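## Task

Put the strip that has seven holes on top of the yellow cube, then insert a bolt upright through the strip's centre hole (the fourth) so it goes down into the hole in the cube. Avoid long or repeated falls of the strip, the cube or any bolt. After release the strip may tilt and the bolt may lean, but the cube has to finish resting on the table with its hole facing up. Declare completion when finished.

## Robot and tools

ROBOT. Two seven-joint Franka FR3 arms, each with a Robotiq 140 two-finger gripper: left_arm sits on the +y side, right_arm on the -y side. The left gripper's fingers are rigid. The right gripper's fingers can fold: a part held in the outer quarter of the pads is squeezed normally, but deeper toward the palm the fingers may wrap, grip loosely or too hard, or suddenly let go, and a fingertip pushed against a surface folds easily, spoiling the next grip. Each 66 mm pad pair's centre is end_effector_position; the fingers point along the gripper's +z and close along its y.

FRAMES. Scene frame: origin at table-top height midway between the arms, +z up, +x away over the table. Bases (scene frame): left_arm (+0.043, +0.413, 0), right_arm (-0.022, -0.425, 0), each yawed very slightly. Every hand pose, Hand target and offset is expressed in that arm's own base frame; rotations turn about the Hand target's position. Printed poses can be off by a few centimetres.

execute_actions(actions, cameras). actions is a list of actions; each action is a list of up to 15 rows, one row per 1/30 s step; a short action repeats its final row until 15 steps. A row always has 20 numbers in [-1, 1], covering both arms: left dx, dy, dz, rx, ry, rz, gripper position, force_limit, speed, activate, then the same ten for the right. The six pose numbers are an offset, not a pose: they count from the arm's Hand target at the start of that action (every row from that same start, not the previous row), so repeating an offset moves further. Scale: 1.0 = 0.6 m for dx, dy, dz and 180 degrees for the rotation vector rx, ry, rz. All six zero means no new request for that arm. The gripper numbers are absolute commands sent every time: resend the current ones to leave a gripper alone. position +1 = open 140 mm, about -0.8 = pads touching, -1 = close until blocked. force_limit -1..+1 sets grip force (about 14 N to 58 N at slow close); speed -1..+1 sets finger speed (about 30 to 250 mm/s) and faster closes grip harder. activate stays 0; send 1 once only if fault reads 7 or 13. The controller clips each step to 70 mm and 16 degrees from the measured pose. Images come back only with an empty actions list or when cameras names them.

move(target, speed, blend, stop_force, zero, blocking, cameras). target is one 20-number row, or a list of up to 15 rows, same layout and scale; every row is an offset from the Hand targets at the move's start, not from the previous row. Paths are straight, both arms finish together, and the whole move is capped at 10 s. speed: m/s, 0.002 to 2, default 0.25 (turns at twice that in rad/s, max 2.5). blend: metres of corner rounding per target, 0 = stop at each. stop_force: 20 to 40 N, one value for both arms; an arm's path ends when it feels that much push along its travel, so aim a few centimetres past contact and go slowly; not reliable while the gripper turns; with it, all rows need identical finger numbers, and omit it when backing away from contact. zero (true default) re-zeroes the force reading first. blocking=false returns after about 0.5 s while the move continues (not allowed with stop_force). The result adds a move: line: done, off_target, moving, held or fault, plus limits=paced (clipped) or limits=held (check withheld steps).

wait(seconds 0 to 3600) lets time pass without new commands. stop brakes a running move. zoom_image(camera, region [x0, y0, x1, y1] pixels, at most 504x504) enlarges part of the newest image from one of cam_head_left, cam_head_right, cam_high, cam_low, cam_left_wrist, cam_right_wrist (all 672x504). clear_fault(arm: left_arm or right_arm) clears a reported torque or force fault. read_manual gives licence text. finished_scene(scene 1 or 2) ends the scene for good; call it only when the goal holds with the robot let go.

RESULTS. Each arm shows end_effector_position (m) and end_effector_quat_wxyz in its base frame, Hand target (the last commanded pose after clipping; grippers often rest a little short, and the next execute_actions call asks for it again), Tool commands, object_status (0 moving, 1 blocked while opening, 2 blocked while closing = something gripped, 3 reached position or pads met), position_measured in counts (3 open, 75 about 100 mm, 139 about 60 mm, 200 about 20 mm, 230 pads touching), gripper fault (0 fine, 7 or 13 needs activate), joint positions, torques, external joint torques, flange force along gripper axes, and velocities (within noise = still). MOTOR HOT, FAULT and OVER-TEMPERATURE lines warn of stops.

CAUTIONS. Any external force of 40 N on an arm, or contact torque over 35/35/32/30/12/12/12 N m (waist to wrist roll), stops that arm until clear_fault; so do joint range or speed overruns. Approach contact slowly. Never let the grippers, wrist cameras or arms touch each other, and never close one gripper on the other's fingers. Do not drop or fling parts, release moving parts, slam into the table or fixed objects, or squeeze hard on a part still resting on something. Anything leaving the table fails the scene. Holding loads or straining at unreachable poses heats motors. Loose objects may occasionally be nudged by something else. Time spent thinking passes in the scene.

Each tool is called after ">>>" as name([rows], argument=value, ...), one row to a line, values as JSON.

## Session

>>> execute_actions(actions=[])

Scene clock: 0.00 s.
left_arm: end_effector_position=(+0.4496, -0.3948, +0.1516) position_measured=3 object_status=3 fault=0 end_effector_quat_wxyz=(+0.014, +0.993, -0.113, +0.017) | right_arm: end_effector_position=(+0.4972, +0.1703, +0.1231) position_measured=3 object_status=3 fault=0 end_effector_quat_wxyz=(-0.047, +0.723, -0.666, +0.174)
Joint positions: left_arm=[-0.733 0.183 0.014 -2.026 -0.009 2.254 -2.057] | right_arm=[0.297 -0.06 0.125 -2.496 -0.552 2.598 0.794]
Joint velocities: within noise
Joint torques (N m): no reading
External joint torques (N m): no reading
Flange force (N): no reading
Hand target: left_arm +0.4496, -0.3948, +0.1516; +0.014, +0.993, -0.113, +0.017 | right_arm +0.4972, +0.1703, +0.1231; -0.047, +0.723, -0.666, +0.174
Tool commands: left_gripper/position=+1.0 left_gripper/force_limit=+1.0 left_gripper/speed=+1.0 left_gripper/activate=+0.0 right_gripper/position=+1.0 right_gripper/force_limit=+1.0 right_gripper/speed=+1.0 right_gripper/activate=+0.0

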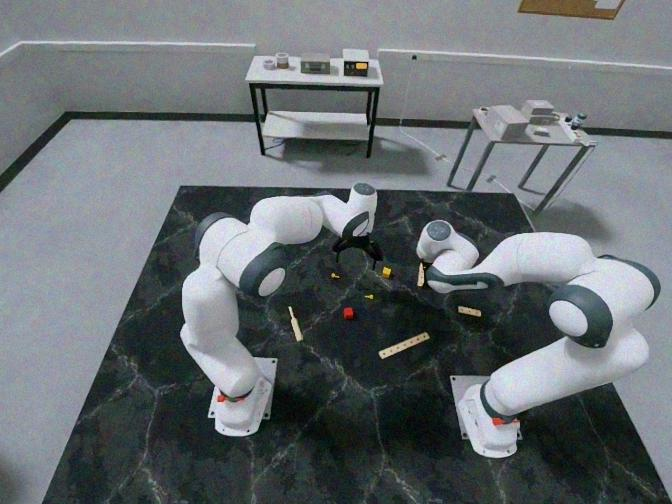

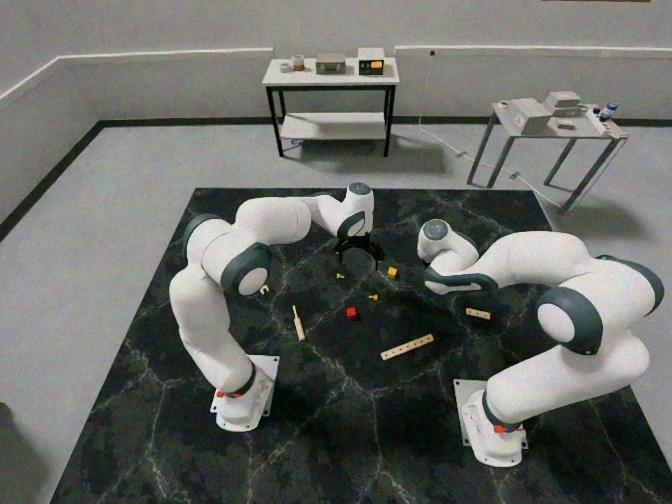

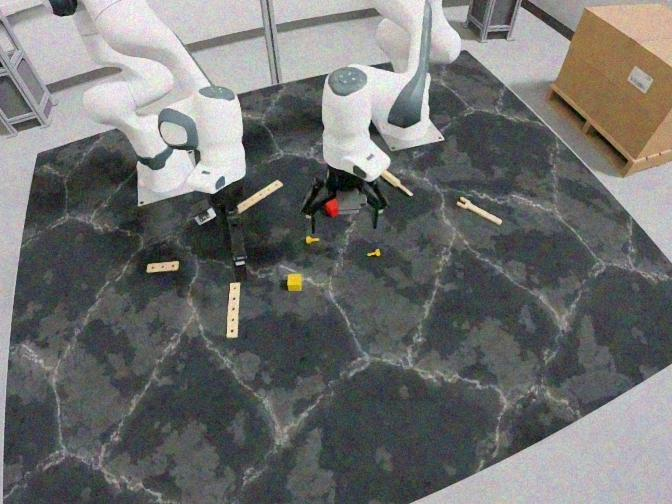

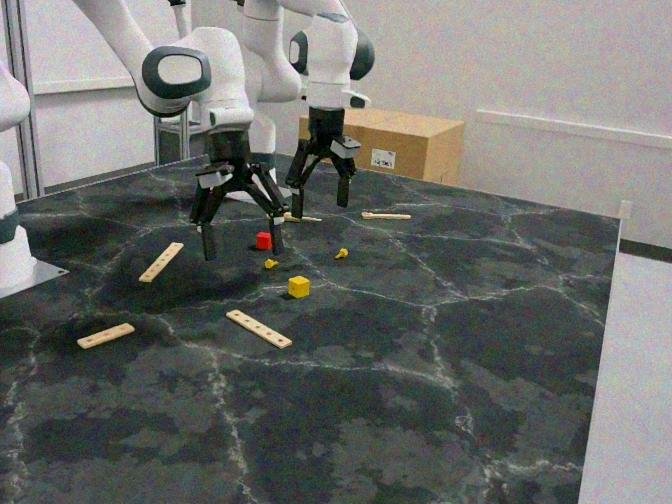

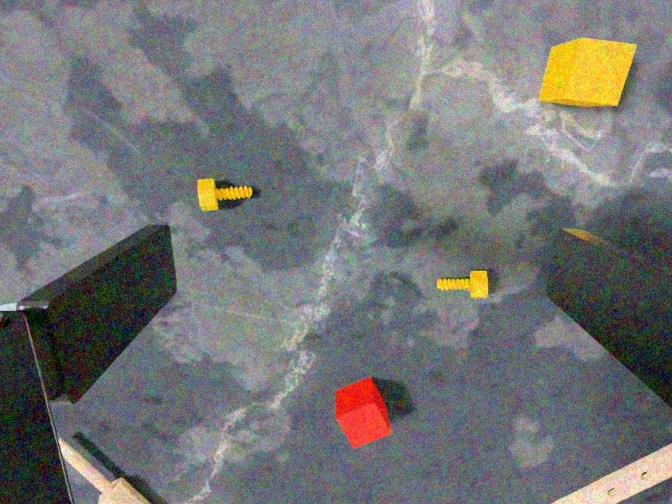

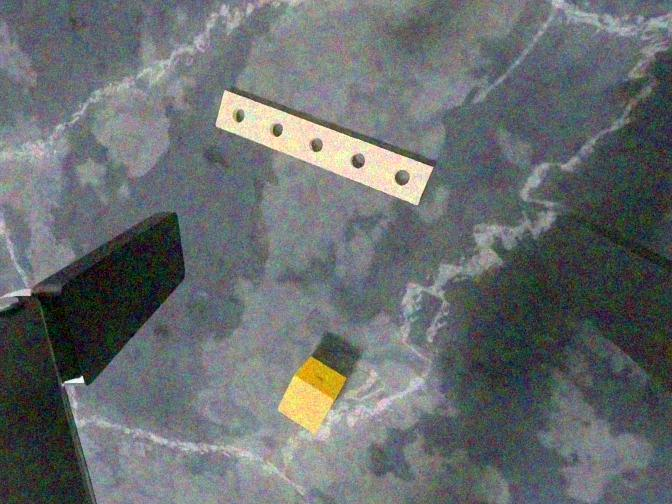

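>>> zoom_image(camera="cam_left_wrist", region=[500, 0, 672, 130])

>>> zoom_image(camera="cam_right_wrist", region=[230, 310, 400, 450])

>>> zoom_image(camera="cam_high", region=[140, 160, 400, 355])

>>> zoom_image(camera="cam_low", region=[220, 210, 380, 330])

>>> zoom_image(camera="cam_head_right", region=[330, 250, 500, 370])

Scaled by 2.930 from the camera's image (finer frame: 960x720).

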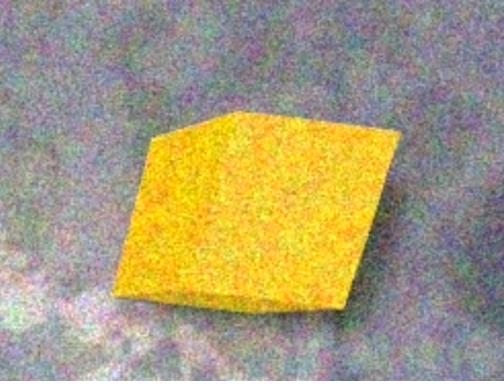

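Scaled by 2.965 from the camera's image (finer frame: 960x720).

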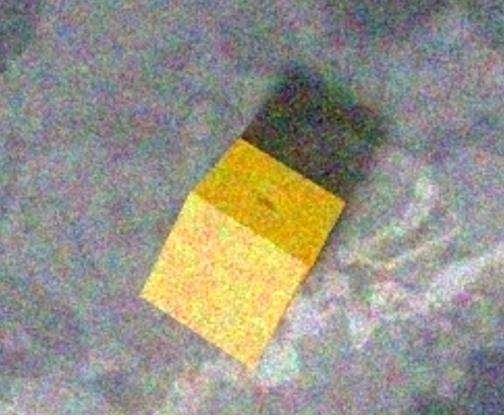

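Scaled by 1.938 from the camera's image (finer frame: 960x720).

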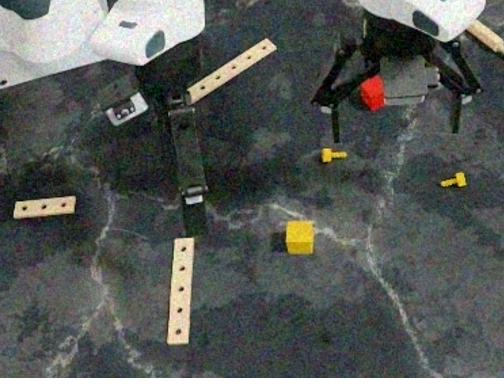

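Scaled by 3.150 from the camera's image (finer frame: 960x720).

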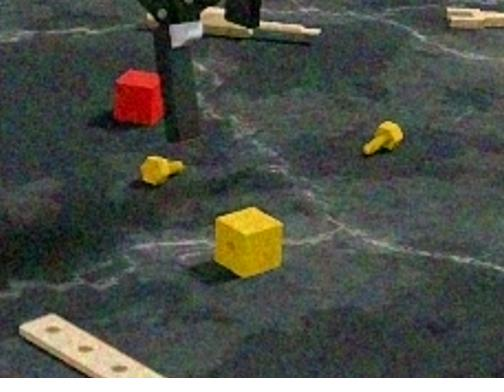

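Scaled by 2.965 from the camera's image (finer frame: 960x720).

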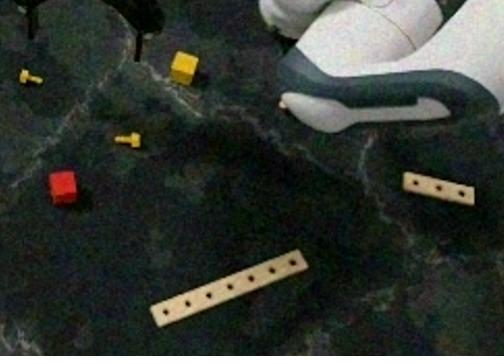

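>>> move(target=[0,0,0,0,0,0,1,1,1,0,-0.383,0.04,0.16,0.059,0.102,-0.026,1,1,1,0], cameras=["cam_right_wrist","cam_head_right"])

>>> move(target=[0.064,-0.22,0.05,0.0161,-0.0024,-0.5865,1,1,1,0,0,0,0,0,0,0,1,1,1,0], cameras=["cam_left_wrist","cam_high"])

Scene clock: 107.90 s.
left_arm: end_effector_position=(+0.4496, -0.3948, +0.1516) position_measured=3 object_status=3 fault=0 end_effector_quat_wxyz=(+0.014, +0.993, -0.113, +0.017) | right_arm: end_effector_position=(+0.2688, +0.1941, +0.2190) position_measured=3 object_status=3 fault=0 end_effector_quat_wxyz=(+0.000, +0.706, -0.708, -0.003)
Joint positions: left_arm=[-0.733 0.183 0.014 -2.026 -0.009 2.254 -2.057] | right_arm=[0.577 -0.693 0.04 -2.709 0.034 2.015 0.598]
Joint velocities: left_arm=[within noise] | right_arm=[0.001 -0.001 0.001 0 -0.001 -0.005 -0.001]
Joint torques (N m): left_arm=[0.27 -35.82 -0.01 24.5 0.56 2.68 0.12] | right_arm=[1.14 -9.64 -0.8 24.35 0.96 2.37 -0.2]
External joint torques (N m): left_arm=[0.34 1.65 -0.22 1.09 -0.17 -0.04 0.12] | right_arm=[1.12 -1.26 0.31 0.07 0.28 -0.12 -0.2]
Flange force (N): left_arm=[8.0 3.8 1.3] | right_arm=[1.3 5.0 -1.6]
Hand target: left_arm +0.4496, -0.3948, +0.1516; +0.014, +0.993, -0.113, +0.017 | right_arm +0.2674, +0.1943, +0.2191; +0.001, +0.707, -0.707, -0.004
Off the commanded pose: left_arm 0.000 m, 0 deg | right_arm 0.001 m, 0 deg.
move: done
Images, in order (width x height): cam_head_right 672x504, cam_right_wrist 672x504.

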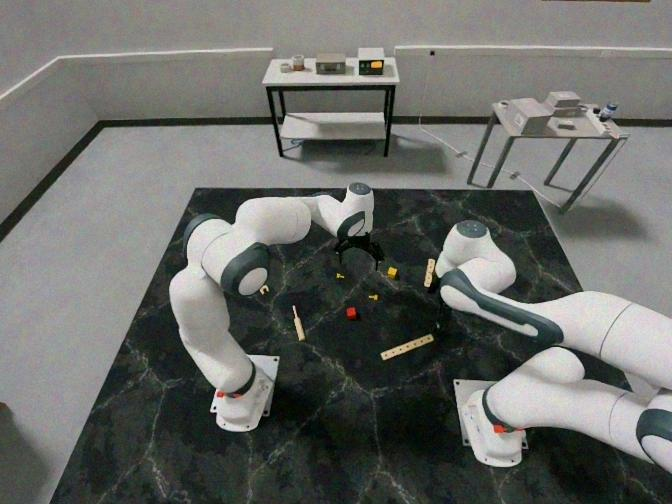

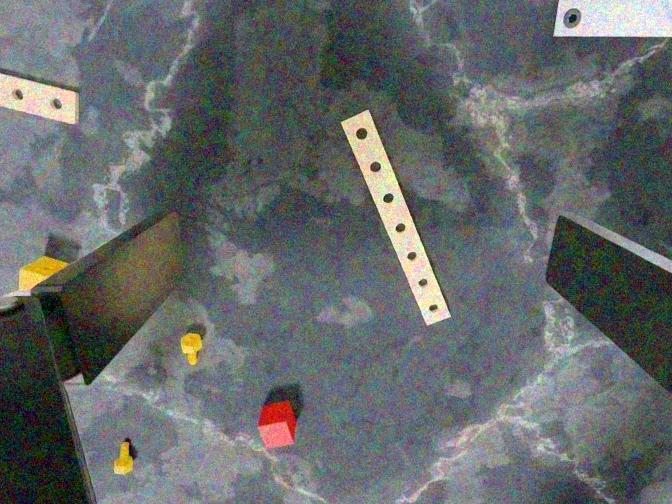

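Scene clock: 113.00 s.
left_arm: end_effector_position=(+0.4868, -0.5288, +0.1822) position_measured=3 object_status=3 fault=0 end_effector_quat_wxyz=(-0.002, -0.513, +0.858, -0.002) | right_arm: end_effector_position=(+0.2685, +0.1941, +0.2190) position_measured=3 object_status=3 fault=0 end_effector_quat_wxyz=(+0.000, +0.706, -0.708, -0.003)
Joint positions: left_arm=[-0.47 0.626 -0.493 -1.337 0.293 1.894 -0.483] | right_arm=[0.578 -0.693 0.04 -2.709 0.034 2.015 0.598]
Joint velocities: left_arm=[0.001 -0.001 -0.001 -0.001 -0.001 0 0.006] | right_arm=[within noise]
Joint torques (N m): left_arm=[0.17 -46.07 -8.3 25.42 0.78 2.3 0.37] | right_arm=[1.09 -9.66 -0.83 24.35 0.87 2.41 -0.18]
External joint torques (N m): left_arm=[0.31 2.5 -0.42 1.7 0.06 -0.31 0.37] | right_arm=[1.06 -1.29 0.26 0.07 0.19 -0.07 -0.18]
Flange force (N): left_arm=[6.1 -19.8 -2.2] | right_arm=[1.6 5.0 -1.5]
Hand target: left_arm +0.4880, -0.5268, +0.1816; +0.000, -0.511, +0.860, +0.000 | right_arm +0.2674, +0.1943, +0.2191; +0.001, +0.707, -0.707, -0.004
Off the commanded pose: left_arm 0.002 m, 0 deg | right_arm 0.001 m, 0 deg.
move: done
Images, in order (width x height): cam_high 672x504, cam_left_wrist 672x504.

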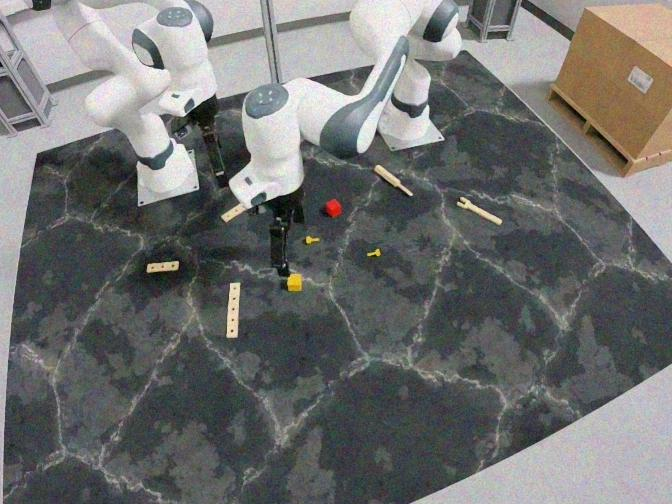

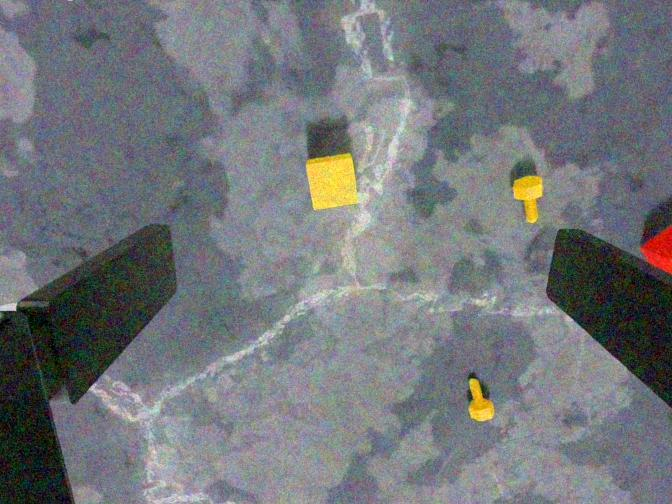

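>>> zoom_image(camera="cam_left_wrist", region=[270, 110, 400, 240])

>>> zoom_image(camera="cam_left_wrist", region=[440, 150, 570, 440])

Scaled by 3.877 from the camera's image (finer frame: 960x720).

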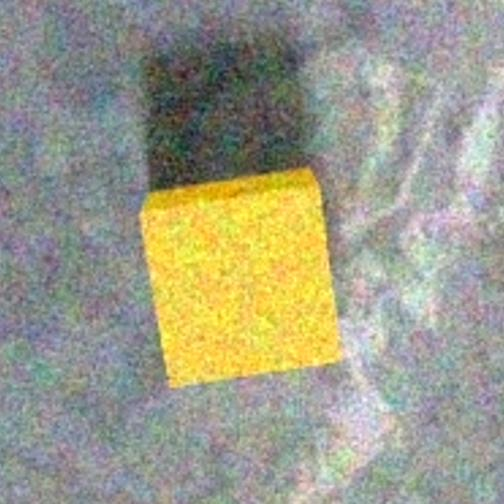

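Scaled by 1.738 from the camera's image (finer frame: 960x720).

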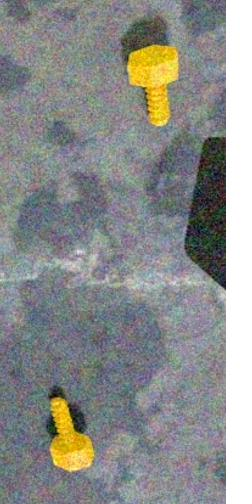

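>>> move(target=[0.022,-0.032,-0.10,0,0,0.028,1,1,1,0,0,0,0,0,0,0,1,1,1,0], cameras=["cam_left_wrist"])

Scene clock: 137.00 s.
left_arm: end_effector_position=(+0.5000, -0.5438, +0.1192) position_measured=3 object_status=3 fault=0 end_effector_quat_wxyz=(-0.001, -0.546, +0.838, +0.004) | right_arm: end_effector_position=(+0.2685, +0.1941, +0.2190) position_measured=3 object_status=3 fault=0 end_effector_quat_wxyz=(+0.000, +0.706, -0.708, -0.003)
Joint positions: left_arm=[-0.531 0.758 -0.433 -1.267 0.314 1.95 -0.562] | right_arm=[0.578 -0.693 0.04 -2.709 0.034 2.015 0.598]
Joint velocities: left_arm=[-0.001 0.001 -0.001 0.002 0 0 -0.005] | right_arm=[within noise]
Joint torques (N m): left_arm=[-0.22 -50.16 -7.83 25.1 0.52 2.83 -0.12] | right_arm=[1.13 -9.64 -0.84 24.39 0.87 2.41 -0.16]
External joint torques (N m): left_arm=[0.24 2 0.26 1.6 -0.18 0.24 -0.13] | right_arm=[1.11 -1.27 0.26 0.09 0.19 -0.08 -0.16]
Flange force (N): left_arm=[7.2 -16.7 0.3] | right_arm=[1.4 4.9 -1.5]
Hand target: left_arm +0.5012, -0.5460, +0.1216; +0.000, -0.548, +0.836, +0.000 | right_arm +0.2674, +0.1943, +0.2191; +0.001, +0.707, -0.707, -0.004
Off the commanded pose: left_arm 0.004 m, 1 deg | right_arm 0.001 m, 0 deg.
move: off_target (left_arm)

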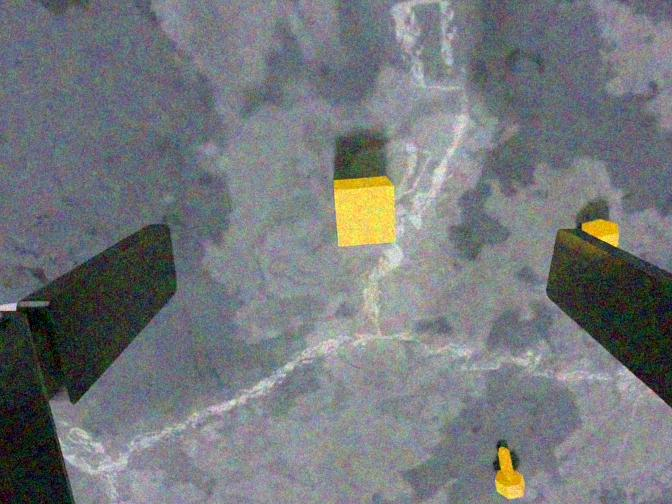

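>>> zoom_image(camera="cam_left_wrist", region=[310, 160, 430, 280])

Scaled by 4.200 from the camera's image (finer frame: 960x720).

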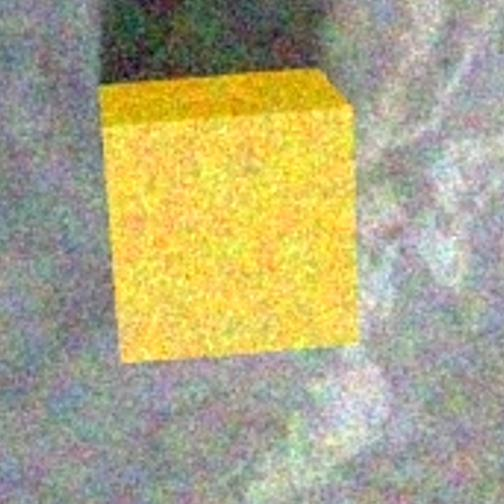

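>>> move(target=[-0.012,0.16,-0.05,0,0,0.028,-1,-1,0,0,0.12,0,-0.05,0,0,0.1333,-1,-1,0,0], cameras=["cam_left_wrist","cam_right_wrist"])

Scene clock: 187.33 s.
left_arm: end_effector_position=(+0.4934, -0.4488, +0.0901) position_measured=233 object_status=3 fault=0 end_effector_quat_wxyz=(+0.001, -0.581, +0.814, +0.003) | right_arm: end_effector_position=(+0.3382, +0.1937, +0.1887) position_measured=233 object_status=3 fault=0 end_effector_quat_wxyz=(+0.002, +0.836, -0.549, -0.005)
Joint positions: left_arm=[-0.359 0.542 -0.442 -1.704 0.276 2.178 -0.576] | right_arm=[0.718 -0.449 -0.196 -2.603 -0.093 2.151 0.184]
Joint velocities: left_arm=[within noise] | right_arm=[-0.001 -0.001 -0.001 0 0 0.001 -0.006]
Joint torques (N m): left_arm=[0.68 -43.85 -7.8 23.53 0.21 2.82 -0.09] | right_arm=[1.08 -15.81 1.98 24.29 0.28 2.83 -0.34]
External joint torques (N m): left_arm=[0.84 1.36 -0.81 0.7 -0.43 0.22 -0.09] | right_arm=[1.08 -0.39 0.19 0.96 -0.34 0.33 -0.34]
Flange force (N): left_arm=[1.5 -5.1 0.9] | right_arm=[-0.6 -1.8 -1.1]
Hand target: left_arm +0.4940, -0.4500, +0.0916; +0.000, -0.584, +0.812, +0.000 | right_arm +0.3394, +0.1943, +0.1891; +0.001, +0.838, -0.545, -0.004
Off the commanded pose: left_arm 0.002 m, 1 deg | right_arm 0.001 m, 1 deg.
move: done

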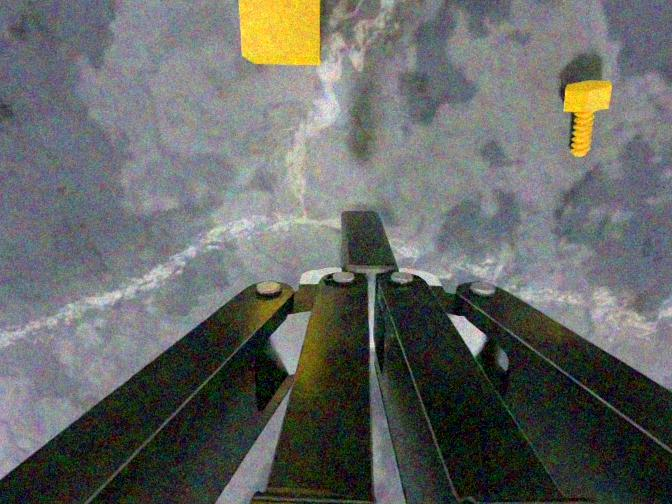

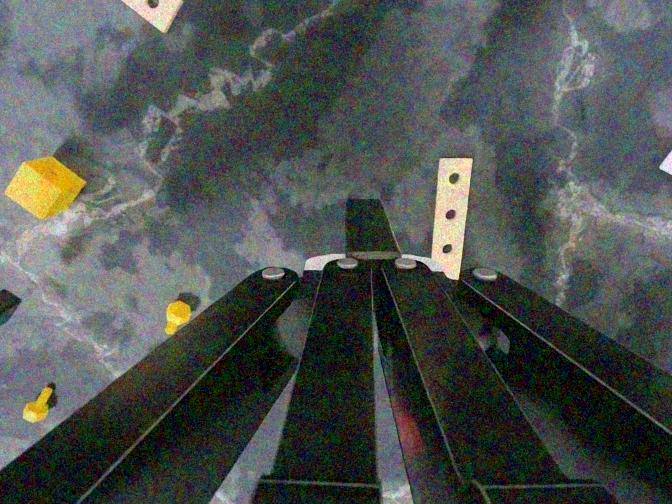

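>>> move(target=[0,0,-0.033,0,0,0,-1,-1,0,0,0,0,-0.2,0,0,0,-1,-1,0,0])

>>> move(target=[0,0,-0.12,0,0,0,-1,-1,0,0,0,0,-0.12,0,0,0,-1,-1,0,0], speed=0.025, stop_force=20, cameras=["cam_left_wrist","cam_right_wrist"])

>>> move(target=[0,0,0.07,0,0,0,-1,-1,0,0,0,0,0.07,0,0,0,-1,-1,0,0])

Scene clock: 194.83 s.
left_arm: end_effector_position=(+0.4936, -0.4490, +0.0720) position_measured=233 object_status=3 fault=0 end_effector_quat_wxyz=(-0.001, -0.584, +0.812, +0.002) | right_arm: end_effector_position=(+0.3385, +0.1932, +0.0690) position_measured=233 object_status=3 fault=0 end_effector_quat_wxyz=(+0.003, +0.837, -0.547, -0.004)
Joint positions: left_arm=[-0.367 0.565 -0.428 -1.716 0.279 2.215 -0.582] | right_arm=[0.737 -0.199 -0.233 -2.737 -0.073 2.533 0.156]
Joint velocities: left_arm=[within noise] | right_arm=[0 0.001 0 -0.001 0 0.004 -0.001]
Joint torques (N m): left_arm=[-0.29 -43.62 -6.95 23.51 0.44 2.83 -0.07] | right_arm=[1.1 -19.87 1.23 20 0.74 2.79 -0.3]
External joint torques (N m): left_arm=[-0.2 1.85 0 1.07 -0.18 0.25 -0.07] | right_arm=[1.07 0.13 0.29 0.67 0.32 0.27 -0.3]
Flange force (N): left_arm=[4.5 -9.1 2.6] | right_arm=[-1.6 -3.3 1.5]
Hand target: left_arm +0.4940, -0.4500, +0.0718; +0.000, -0.584, +0.812, +0.000 | right_arm +0.3394, +0.1943, +0.0691; +0.001, +0.838, -0.545, -0.004
Off the commanded pose: left_arm 0.001 m, 0 deg | right_arm 0.001 m, 0 deg.
move: done

Scene clock: 197.30 s.
left_arm: end_effector_position=(+0.4935, -0.4491, +0.0473) position_measured=233 object_status=3 fault=0 end_effector_quat_wxyz=(+0.000, -0.584, +0.812, +0.002) | right_arm: end_effector_position=(+0.3383, +0.1929, +0.0363) position_measured=233 object_status=3 fault=0 end_effector_quat_wxyz=(+0.004, +0.836, -0.548, -0.005)
Joint positions: left_arm=[-0.389 0.6 -0.401 -1.724 0.291 2.26 -0.591] | right_arm=[0.748 -0.1 -0.241 -2.748 -0.039 2.638 0.131]
Joint torques (N m): left_arm=[-0.21 -35.07 -4.74 20.79 0.97 5.08 -0.05] | right_arm=[1.51 -15.96 1.46 16.83 0.86 5.25 -0.37]
External joint torques (N m): left_arm=[-0.03 11.26 2.24 -1.3 0.38 2.48 -0.05] | right_arm=[1.46 5.82 0.92 -0.87 0.52 2.74 -0.37]
Flange force (N): left_arm=[8.9 -19.8 23.7] | right_arm=[-3.9 -13.0 29.0]
Hand target: left_arm +0.4938, -0.4499, +0.0378; +0.000, -0.584, +0.812, +0.000 (not the last commanded pose) | right_arm +0.3393, +0.1942, +0.0331; +0.002, +0.838, -0.545, -0.004 (not the last commanded pose)
Off the commanded pose: left_arm 0.047 m, 0 deg | right_arm 0.039 m, 1 deg.
move: contact (left_arm, right_arm)

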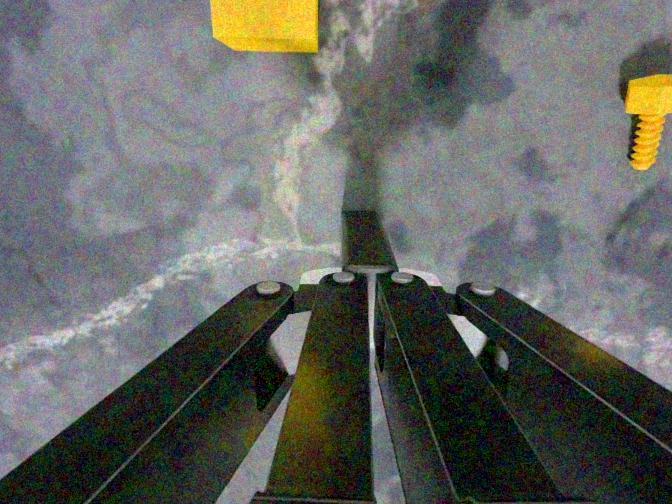

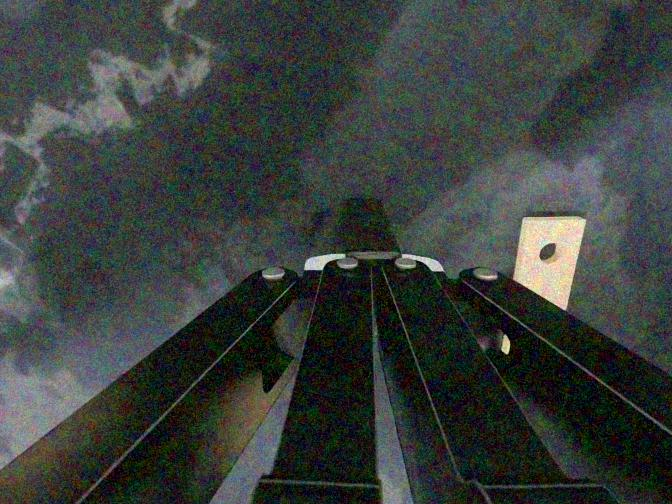

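Scene clock: 198.37 s.
left_arm: end_effector_position=(+0.4953, -0.4512, +0.0810) position_measured=233 object_status=3 fault=0 end_effector_quat_wxyz=(+0.002, -0.585, +0.811, -0.002) | right_arm: end_effector_position=(+0.3395, +0.1949, +0.0746) position_measured=233 object_status=3 fault=0 end_effector_quat_wxyz=(+0.001, +0.840, -0.543, -0.004)
Joint positions: left_arm=[-0.374 0.551 -0.423 -1.713 0.274 2.211 -0.584] | right_arm=[0.737 -0.212 -0.232 -2.732 -0.072 2.518 0.146]
Joint velocities: left_arm=[within noise] | right_arm=[0 0 0 0.001 0 -0.005 0.001]
Joint torques (N m): left_arm=[0.5 -43.09 -7.46 23.77 0.38 2.34 0.32] | right_arm=[0.09 -21.18 2.08 19.87 0.06 2.3 0.26]
External joint torques (N m): left_arm=[0.84 2.29 -0.55 1.18 -0.24 -0.27 0.32] | right_arm=[0.1 -1.44 1.12 0.33 -0.36 -0.22 0.26]
Flange force (N): left_arm=[3.5 -11.0 1.4] | right_arm=[-1.6 4.2 -5.5]
Hand target: left_arm +0.4938, -0.4499, +0.0798; +0.000, -0.584, +0.812, +0.000 | right_arm +0.3393, +0.1942, +0.0751; +0.002, +0.838, -0.545, -0.004
Off the commanded pose: left_arm 0.002 m, 0 deg | right_arm 0.001 m, 0 deg.
move: done

>>> move([
  [0,-0.05,0.083,0,0,0,0.2,-1,0,0,0,0,0.05,0,0,0,0.2,-1,0,0],
  [-0.003,-0.1712,0.083,0.1053,-0.0352,0,0.2,-1,0,0,-0.144,-0.009,0.075,0,0,0,0.2,-1,0,0],
], cameras=["cam_left_wrist","cam_right_wrist"], blend=[0.02,0])

Scene clock: 235.47 s.
left_arm: end_effector_position=(+0.4938, -0.5522, +0.1302) position_measured=104 object_status=3 fault=0 end_effector_quat_wxyz=(+0.142, -0.578, +0.798, +0.095) | right_arm: end_effector_position=(+0.2536, +0.1892, +0.1200) position_measured=104 object_status=3 fault=0 end_effector_quat_wxyz=(+0.001, +0.841, -0.542, -0.003)
Joint positions: left_arm=[-0.908 1.14 -0.191 -0.504 0.449 1.43 -0.672] | right_arm=[0.726 -0.59 -0.101 -2.912 -0.071 2.319 0.264]
Joint velocities: left_arm=[0 -0.001 0.001 0 0 -0.002 0.004] | right_arm=[within noise]
Joint torques (N m): left_arm=[-0.3 -55.27 -0.75 25.24 1.31 1.73 0.26] | right_arm=[0.19 -10.78 1.61 21.95 0.84 2.44 0.23]
External joint torques (N m): left_arm=[0.01 3.27 0.24 1.81 -0.21 -0.23 0.27] | right_arm=[0.2 -1.26 0.99 -0.08 0.3 -0.08 0.23]
Flange force (N): left_arm=[0.0 0.0 0.0] | right_arm=[-1.6 6.1 -3.5]
Hand target: left_arm +0.4920, -0.5526, +0.1296; +0.140, -0.576, +0.799, +0.102 | right_arm +0.2529, +0.1888, +0.1201; +0.002, +0.838, -0.545, -0.004
Off the commanded pose: left_arm 0.002 m, 1 deg | right_arm 0.001 m, 0 deg.
elbow stopped short (left arm): the move would have taken joint 4 (elbow) straighter than the controller allows.
move: done

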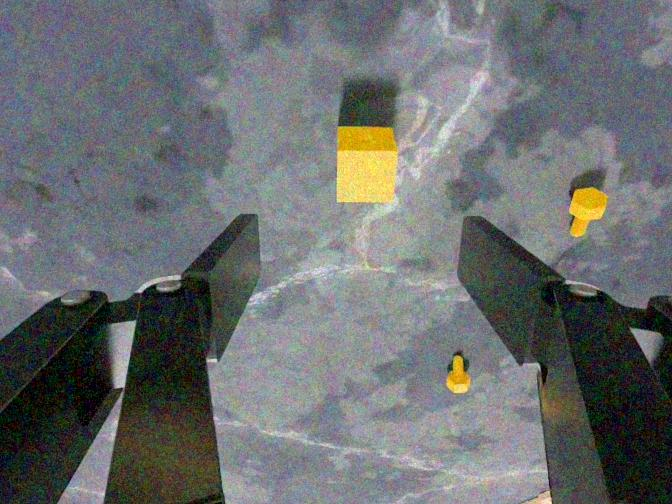

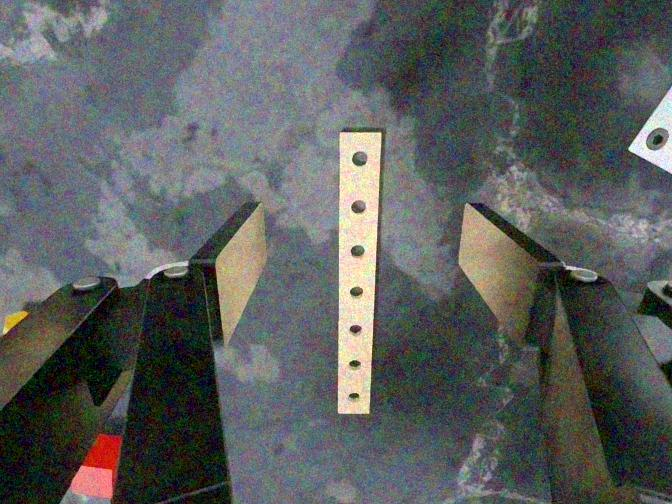

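>>> move(target=[0.005,0.0152,-0.066,-0.1053,0.0352,0,0.2,-1,0,0,0,0,-0.1368,0,0,0,0.2,-1,0,0], cameras=["cam_left_wrist","cam_right_wrist"], speed=0.12)

Scene clock: 258.77 s.
left_arm: end_effector_position=(+0.4936, -0.5426, +0.0885) position_measured=104 object_status=3 fault=0 end_effector_quat_wxyz=(+0.000, -0.586, +0.810, +0.003) | right_arm: end_effector_position=(+0.2530, +0.1882, +0.0384) position_measured=104 object_status=3 fault=0 end_effector_quat_wxyz=(+0.002, +0.838, -0.545, -0.003)
Joint positions: left_arm=[-0.537 0.764 -0.415 -1.335 0.316 2.027 -0.671] | right_arm=[0.729 -0.326 -0.114 -2.981 -0.069 2.65 0.264]
Joint velocities: left_arm=[0.002 0.001 0 0.001 0 0.005 0.001] | right_arm=[0.001 0 0 0 0 0.003 0]
Joint torques (N m): left_arm=[0.74 -50.01 -8.6 24.14 0.51 2.77 0.25] | right_arm=[1.12 -13.93 0.71 17.8 0.67 2.76 -0.12]
External joint torques (N m): left_arm=[1.2 2.03 -0.54 0.84 -0.18 0.17 0.25] | right_arm=[1.13 0.19 0.33 0.2 0.33 0.24 -0.12]
Flange force (N): left_arm=[3.7 -9.9 1.4] | right_arm=[-3.1 -1.4 2.0]
Hand target: left_arm +0.4950, -0.5435, +0.0900; +0.000, -0.584, +0.812, +0.000 | right_arm +0.2529, +0.1888, +0.0380; +0.002, +0.838, -0.545, -0.004
Off the commanded pose: left_arm 0.002 m, 0 deg | right_arm 0.001 m, 0 deg.
move: done

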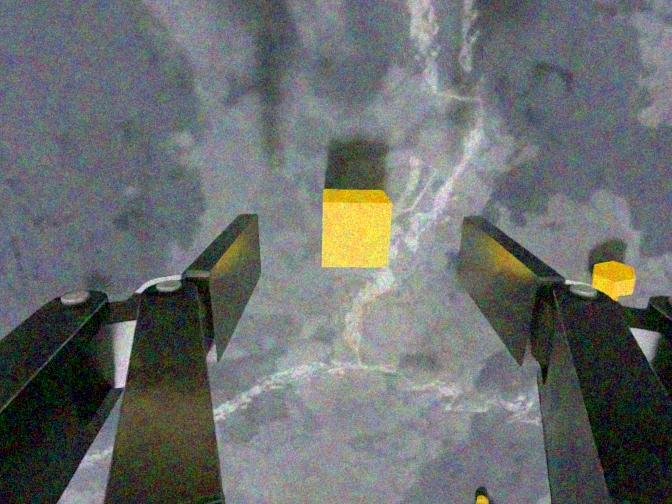

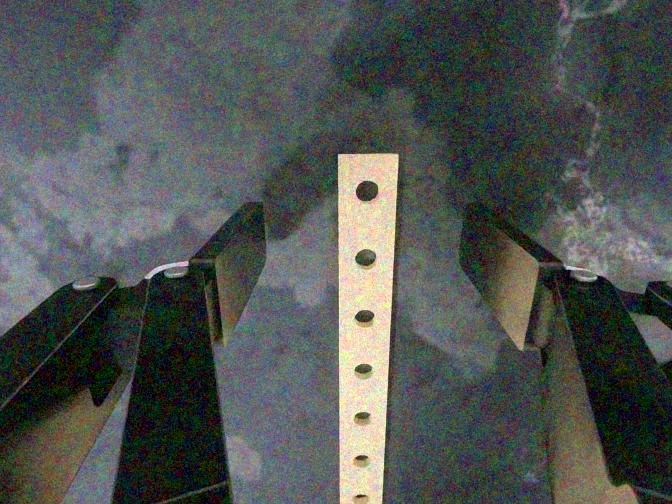

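>>> move(target=[0,0,-0.0625,0,0,0,0.2,-1,0,0,0,0,0,0,0,0,-1,-0.5,-1,0], cameras=["cam_left_wrist","cam_right_wrist"], speed=0.08)

Scene clock: 267.10 s.
left_arm: end_effector_position=(+0.4942, -0.5420, +0.0516) position_measured=104 object_status=3 fault=0 end_effector_quat_wxyz=(-0.002, -0.584, +0.812, +0.003) | right_arm: end_effector_position=(+0.2532, +0.1883, +0.0385) position_measured=195 object_status=0 fault=0 end_effector_quat_wxyz=(+0.002, +0.838, -0.545, -0.003)
Joint positions: left_arm=[-0.543 0.807 -0.397 -1.357 0.325 2.093 -0.671] | right_arm=[0.729 -0.326 -0.114 -2.981 -0.069 2.65 0.264]
Joint torques (N m): left_arm=[-0.19 -50.26 -7.87 24.13 0.49 2.84 0.02] | right_arm=[1.06 -13.49 0.72 17.31 0.65 2.79 -0.12]
External joint torques (N m): left_arm=[0.02 2.34 0.13 1.15 -0.17 0.24 0.02] | right_arm=[1.05 0.59 0.33 -0.25 0.31 0.28 -0.12]
Flange force (N): left_arm=[7.3 -13.2 3.0] | right_arm=[-2.9 -1.4 3.9]
Hand target: left_arm +0.4950, -0.5435, +0.0525; +0.000, -0.584, +0.812, +0.000 | right_arm +0.2529, +0.1888, +0.0380; +0.002, +0.838, -0.545, -0.004
Off the commanded pose: left_arm 0.002 m, 0 deg | right_arm 0.001 m, 0 deg.
move: done

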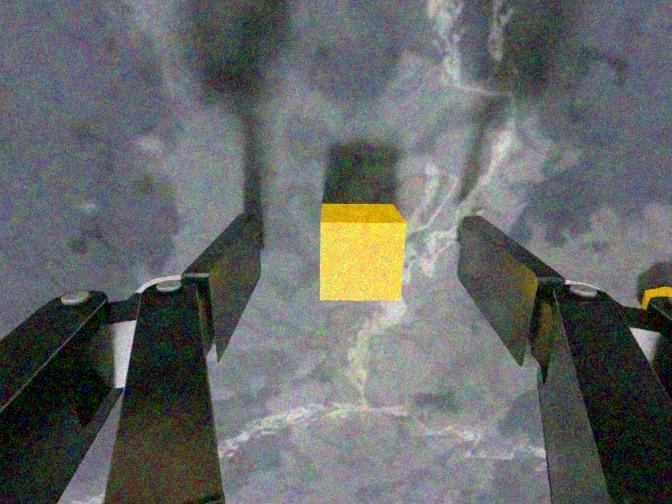

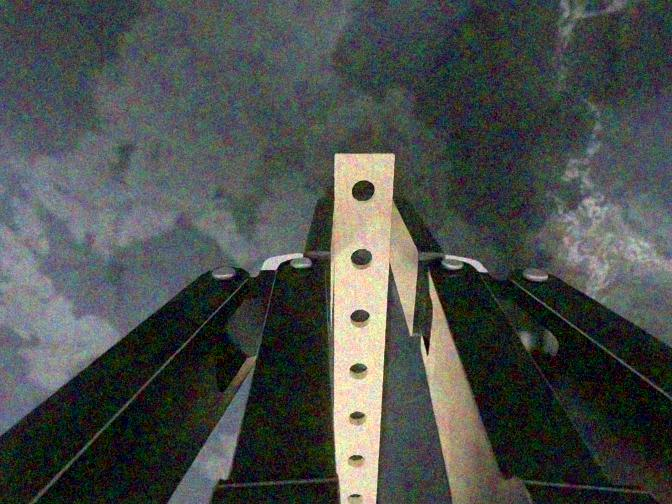

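>>> move(target=[0,0,0,0,0,0,-1,-0.5,-1,0,0,0,0,0,0,0,-1,-0.5,-1,0])

>>> wait(seconds=1.5, cameras=["cam_left_wrist","cam_right_wrist"])

Scene clock: 272.67 s.
left_arm: end_effector_position=(+0.4943, -0.5420, +0.0517) position_measured=185 object_status=0 fault=0 end_effector_quat_wxyz=(-0.002, -0.584, +0.812, +0.003) | right_arm: end_effector_position=(+0.2532, +0.1883, +0.0385) position_measured=195 object_status=2 fault=0 end_effector_quat_wxyz=(+0.002, +0.838, -0.545, -0.003)
Joint positions: left_arm=[-0.543 0.807 -0.397 -1.357 0.325 2.093 -0.671] | right_arm=[0.729 -0.326 -0.114 -2.981 -0.069 2.65 0.264]
Joint torques (N m): left_arm=[-0.25 -50.35 -7.89 24.2 0.49 2.81 -0.02] | right_arm=[1.1 -13.55 0.69 17.31 0.66 2.8 -0.11]
External joint torques (N m): left_arm=[0.06 2.22 0.16 1.25 -0.17 0.21 -0.02] | right_arm=[1.03 0.44 0.24 -0.17 0.32 0.31 -0.11]
Flange force (N): left_arm=[7.4 -13.4 2.7] | right_arm=[-2.7 -1.2 3.4]
Hand target: left_arm +0.4950, -0.5435, +0.0525; +0.000, -0.584, +0.812, +0.000 | right_arm +0.2529, +0.1888, +0.0380; +0.002, +0.838, -0.545, -0.004
Off the commanded pose: left_arm 0.002 m, 0 deg | right_arm 0.001 m, 0 deg.
move: done

Scene clock: 274.17 s.
left_arm: end_effector_position=(+0.4943, -0.5420, +0.0517) position_measured=185 object_status=2 fault=0 end_effector_quat_wxyz=(-0.002, -0.584, +0.812, +0.003) | right_arm: end_effector_position=(+0.2532, +0.1883, +0.0385) position_measured=195 object_status=2 fault=0 end_effector_quat_wxyz=(+0.002, +0.838, -0.545, -0.003)
Joint positions: left_arm=[-0.543 0.807 -0.397 -1.357 0.325 2.093 -0.671] | right_arm=[0.729 -0.326 -0.114 -2.981 -0.069 2.65 0.264]
Joint torques (N m): left_arm=[-0.22 -50.29 -7.88 24.15 0.49 2.82 0] | right_arm=[1.08 -13.54 0.71 17.27 0.65 2.8 -0.11]
External joint torques (N m): left_arm=[-0.24 2.26 -0.04 1.19 -0.19 0.23 0] | right_arm=[1.07 0.61 0.31 -0.35 0.32 0.28 -0.11]
Flange force (N): left_arm=[7.8 -13.3 2.8] | right_arm=[-2.9 -1.2 4.0]
Hand target: left_arm +0.4950, -0.5435, +0.0525; +0.000, -0.584, +0.812, +0.000 | right_arm +0.2529, +0.1888, +0.0380; +0.002, +0.838, -0.545, -0.004
Tool commands: left_gripper/position=-1.0 left_gripper/force_limit=-0.5 left_gripper/speed=-1.0 left_gripper/activate=+0.0 right_gripper/position=-1.0 right_gripper/force_limit=-0.5 right_gripper/speed=-1.0 right_gripper/activate=+0.0
Off the commanded pose: left_arm 0.002 m, 0 deg | right_arm 0.001 m, 0 deg.
wait: 1.50 s; at rest by 0.17 s

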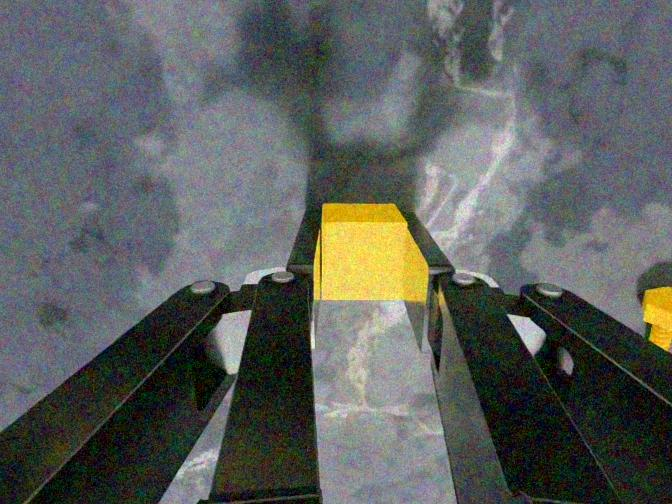

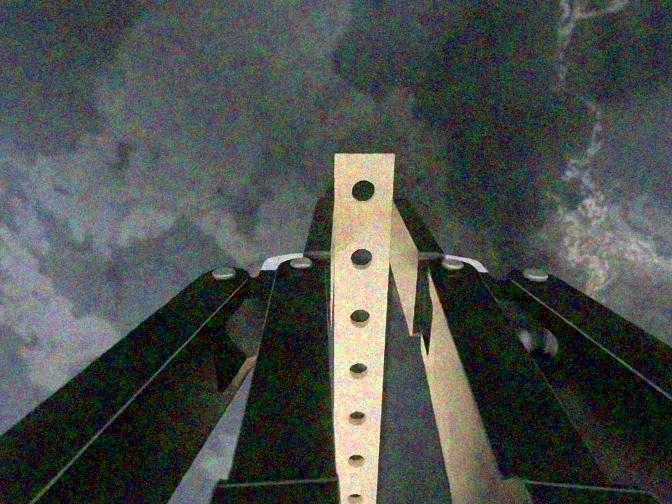

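>>> move([
  [0,0,0.08,0,0,0,-1,-0.5,-1,0,0,0,0.1,0,0,0,-1,-0.5,-1,0],
  [-0.033,0.189,0.08,0,0,0.3694,-1,-0.5,-1,0,0,0,0.1,0,0,0,-1,-0.5,-1,0],
], blend=[0.02,0], speed=0.15, cameras=["cam_left_wrist","cam_right_wrist"])

Scene clock: 301.63 s.
left_arm: end_effector_position=(+0.4750, -0.4280, +0.0987) position_measured=185 object_status=2 fault=0 end_effector_quat_wxyz=(-0.002, +0.932, -0.362, -0.003) | right_arm: end_effector_position=(+0.2525, +0.1889, +0.0972) position_measured=195 object_status=2 fault=0 end_effector_quat_wxyz=(+0.002, +0.840, -0.543, -0.004)
Joint positions: left_arm=[-0.671 0.407 -0.07 -1.832 0.037 2.232 -1.588] | right_arm=[0.725 -0.531 -0.103 -2.94 -0.069 2.404 0.264]
Joint velocities: left_arm=[0.001 0 0 0 0.001 0 -0.006] | right_arm=[within noise]
Joint torques (N m): left_arm=[-0.15 -42.85 -0.45 23.85 0.22 2.85 -0.1] | right_arm=[0.14 -11.83 1.57 21.45 0.5 2.45 0.14]
External joint torques (N m): left_arm=[0.06 1.14 0.23 0.78 -0.46 0.23 -0.1] | right_arm=[0.15 -1.22 1.03 0.32 0 -0.08 0.14]
Flange force (N): left_arm=[6.2 -0.1 1.4] | right_arm=[-1.3 4.6 -4.4]
Hand target: left_arm +0.4752, -0.4301, +0.1005; +0.001, +0.934, -0.358, +0.000 | right_arm +0.2529, +0.1888, +0.0980; +0.002, +0.838, -0.545, -0.004
Off the commanded pose: left_arm 0.003 m, 1 deg | right_arm 0.001 m, 0 deg.
move: done

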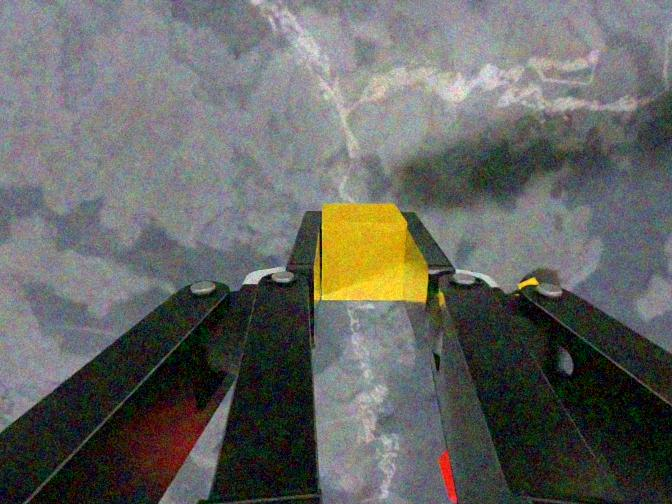

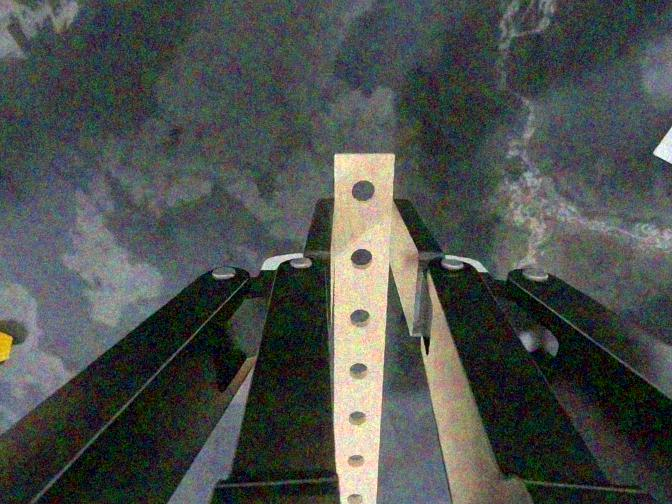

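>>> move(target=[0,0,-0.0783,0,0,0,-1,-0.5,-1,0,0,0,0,0,0,0,-1,-0.5,-1,0], speed=0.06)

>>> move(target=[0,0,0,0,0,0,0,-0.5,-0.7,0,0,0,0,0,0,0,-1,-0.5,-1,0], cameras=["cam_left_wrist"])

Scene clock: 306.70 s.
left_arm: end_effector_position=(+0.4742, -0.4290, +0.0535) position_measured=185 object_status=2 fault=0 end_effector_quat_wxyz=(+0.001, +0.933, -0.359, -0.003) | right_arm: end_effector_position=(+0.2525, +0.1889, +0.0972) position_measured=195 object_status=2 fault=0 end_effector_quat_wxyz=(+0.002, +0.840, -0.543, -0.004)
Joint positions: left_arm=[-0.673 0.474 -0.066 -1.856 0.037 2.325 -1.594] | right_arm=[0.725 -0.531 -0.103 -2.94 -0.069 2.404 0.264]
Joint velocities: left_arm=[0 0 -0.003 0 0 0.005 -0.001] | right_arm=[within noise]
Joint torques (N m): left_arm=[-0.08 -42.91 -0.53 23.32 0.45 2.98 -0.08] | right_arm=[0.15 -11.81 1.61 21.48 0.49 2.44 0.16]
External joint torques (N m): left_arm=[0.15 2.25 0.2 1.01 -0.18 0.34 -0.08] | right_arm=[0.13 -1.34 1.04 0.48 0 -0.06 0.16]
Flange force (N): left_arm=[9.8 -0.1 3.9] | right_arm=[-1.3 4.6 -4.8]
Hand target: left_arm +0.4752, -0.4301, +0.0535; +0.001, +0.934, -0.358, +0.000 | right_arm +0.2529, +0.1888, +0.0980; +0.002, +0.838, -0.545, -0.004
Off the commanded pose: left_arm 0.001 m, 0 deg | right_arm 0.001 m, 0 deg.
move: done

Scene clock: 307.57 s.
left_arm: end_effector_position=(+0.4745, -0.4291, +0.0535) position_measured=129 object_status=0 fault=0 end_effector_quat_wxyz=(+0.001, +0.933, -0.359, -0.002) | right_arm: end_effector_position=(+0.2525, +0.1889, +0.0972) position_measured=195 object_status=2 fault=0 end_effector_quat_wxyz=(+0.002, +0.840, -0.543, -0.004)
Joint positions: left_arm=[-0.674 0.474 -0.065 -1.856 0.037 2.326 -1.594] | right_arm=[0.725 -0.531 -0.103 -2.94 -0.069 2.404 0.264]
Joint torques (N m): left_arm=[-0.2 -42.95 -0.41 23.24 0.46 2.84 -0.04] | right_arm=[0.14 -11.87 1.53 21.48 0.49 2.43 0.17]
External joint torques (N m): left_arm=[-0.05 1.84 0.23 1.16 -0.17 0.24 -0.04] | right_arm=[0.11 -1.33 0.95 0.45 0 -0.08 0.17]
Flange force (N): left_arm=[9.6 0.0 3.1] | right_arm=[-1.1 4.7 -4.8]
Hand target: left_arm +0.4752, -0.4301, +0.0535; +0.001, +0.934, -0.358, +0.000 | right_arm +0.2529, +0.1888, +0.0980; +0.002, +0.838, -0.545, -0.004
Off the commanded pose: left_arm 0.001 m, 0 deg | right_arm 0.001 m, 0 deg.
move: done

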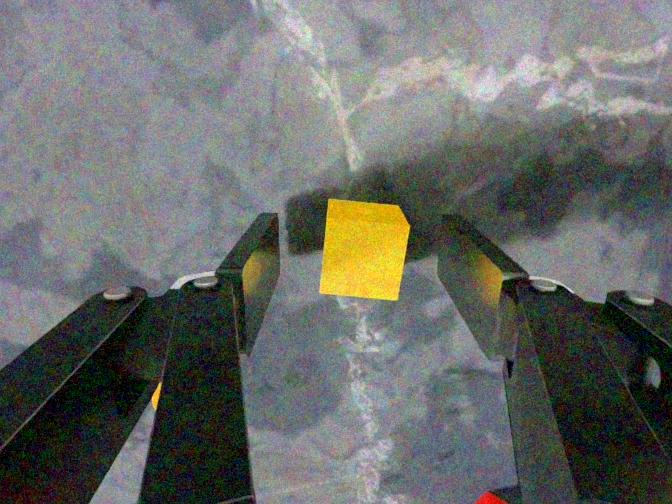

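>>> zoom_image(camera="cam_left_wrist", region=[290, 170, 440, 320])

Scaled by 3.360 from the camera's image (finer frame: 960x720).

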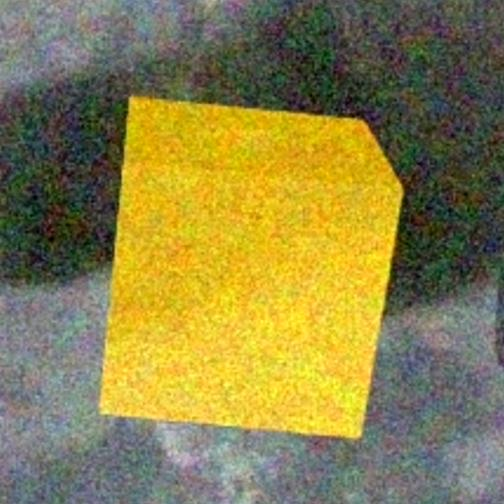

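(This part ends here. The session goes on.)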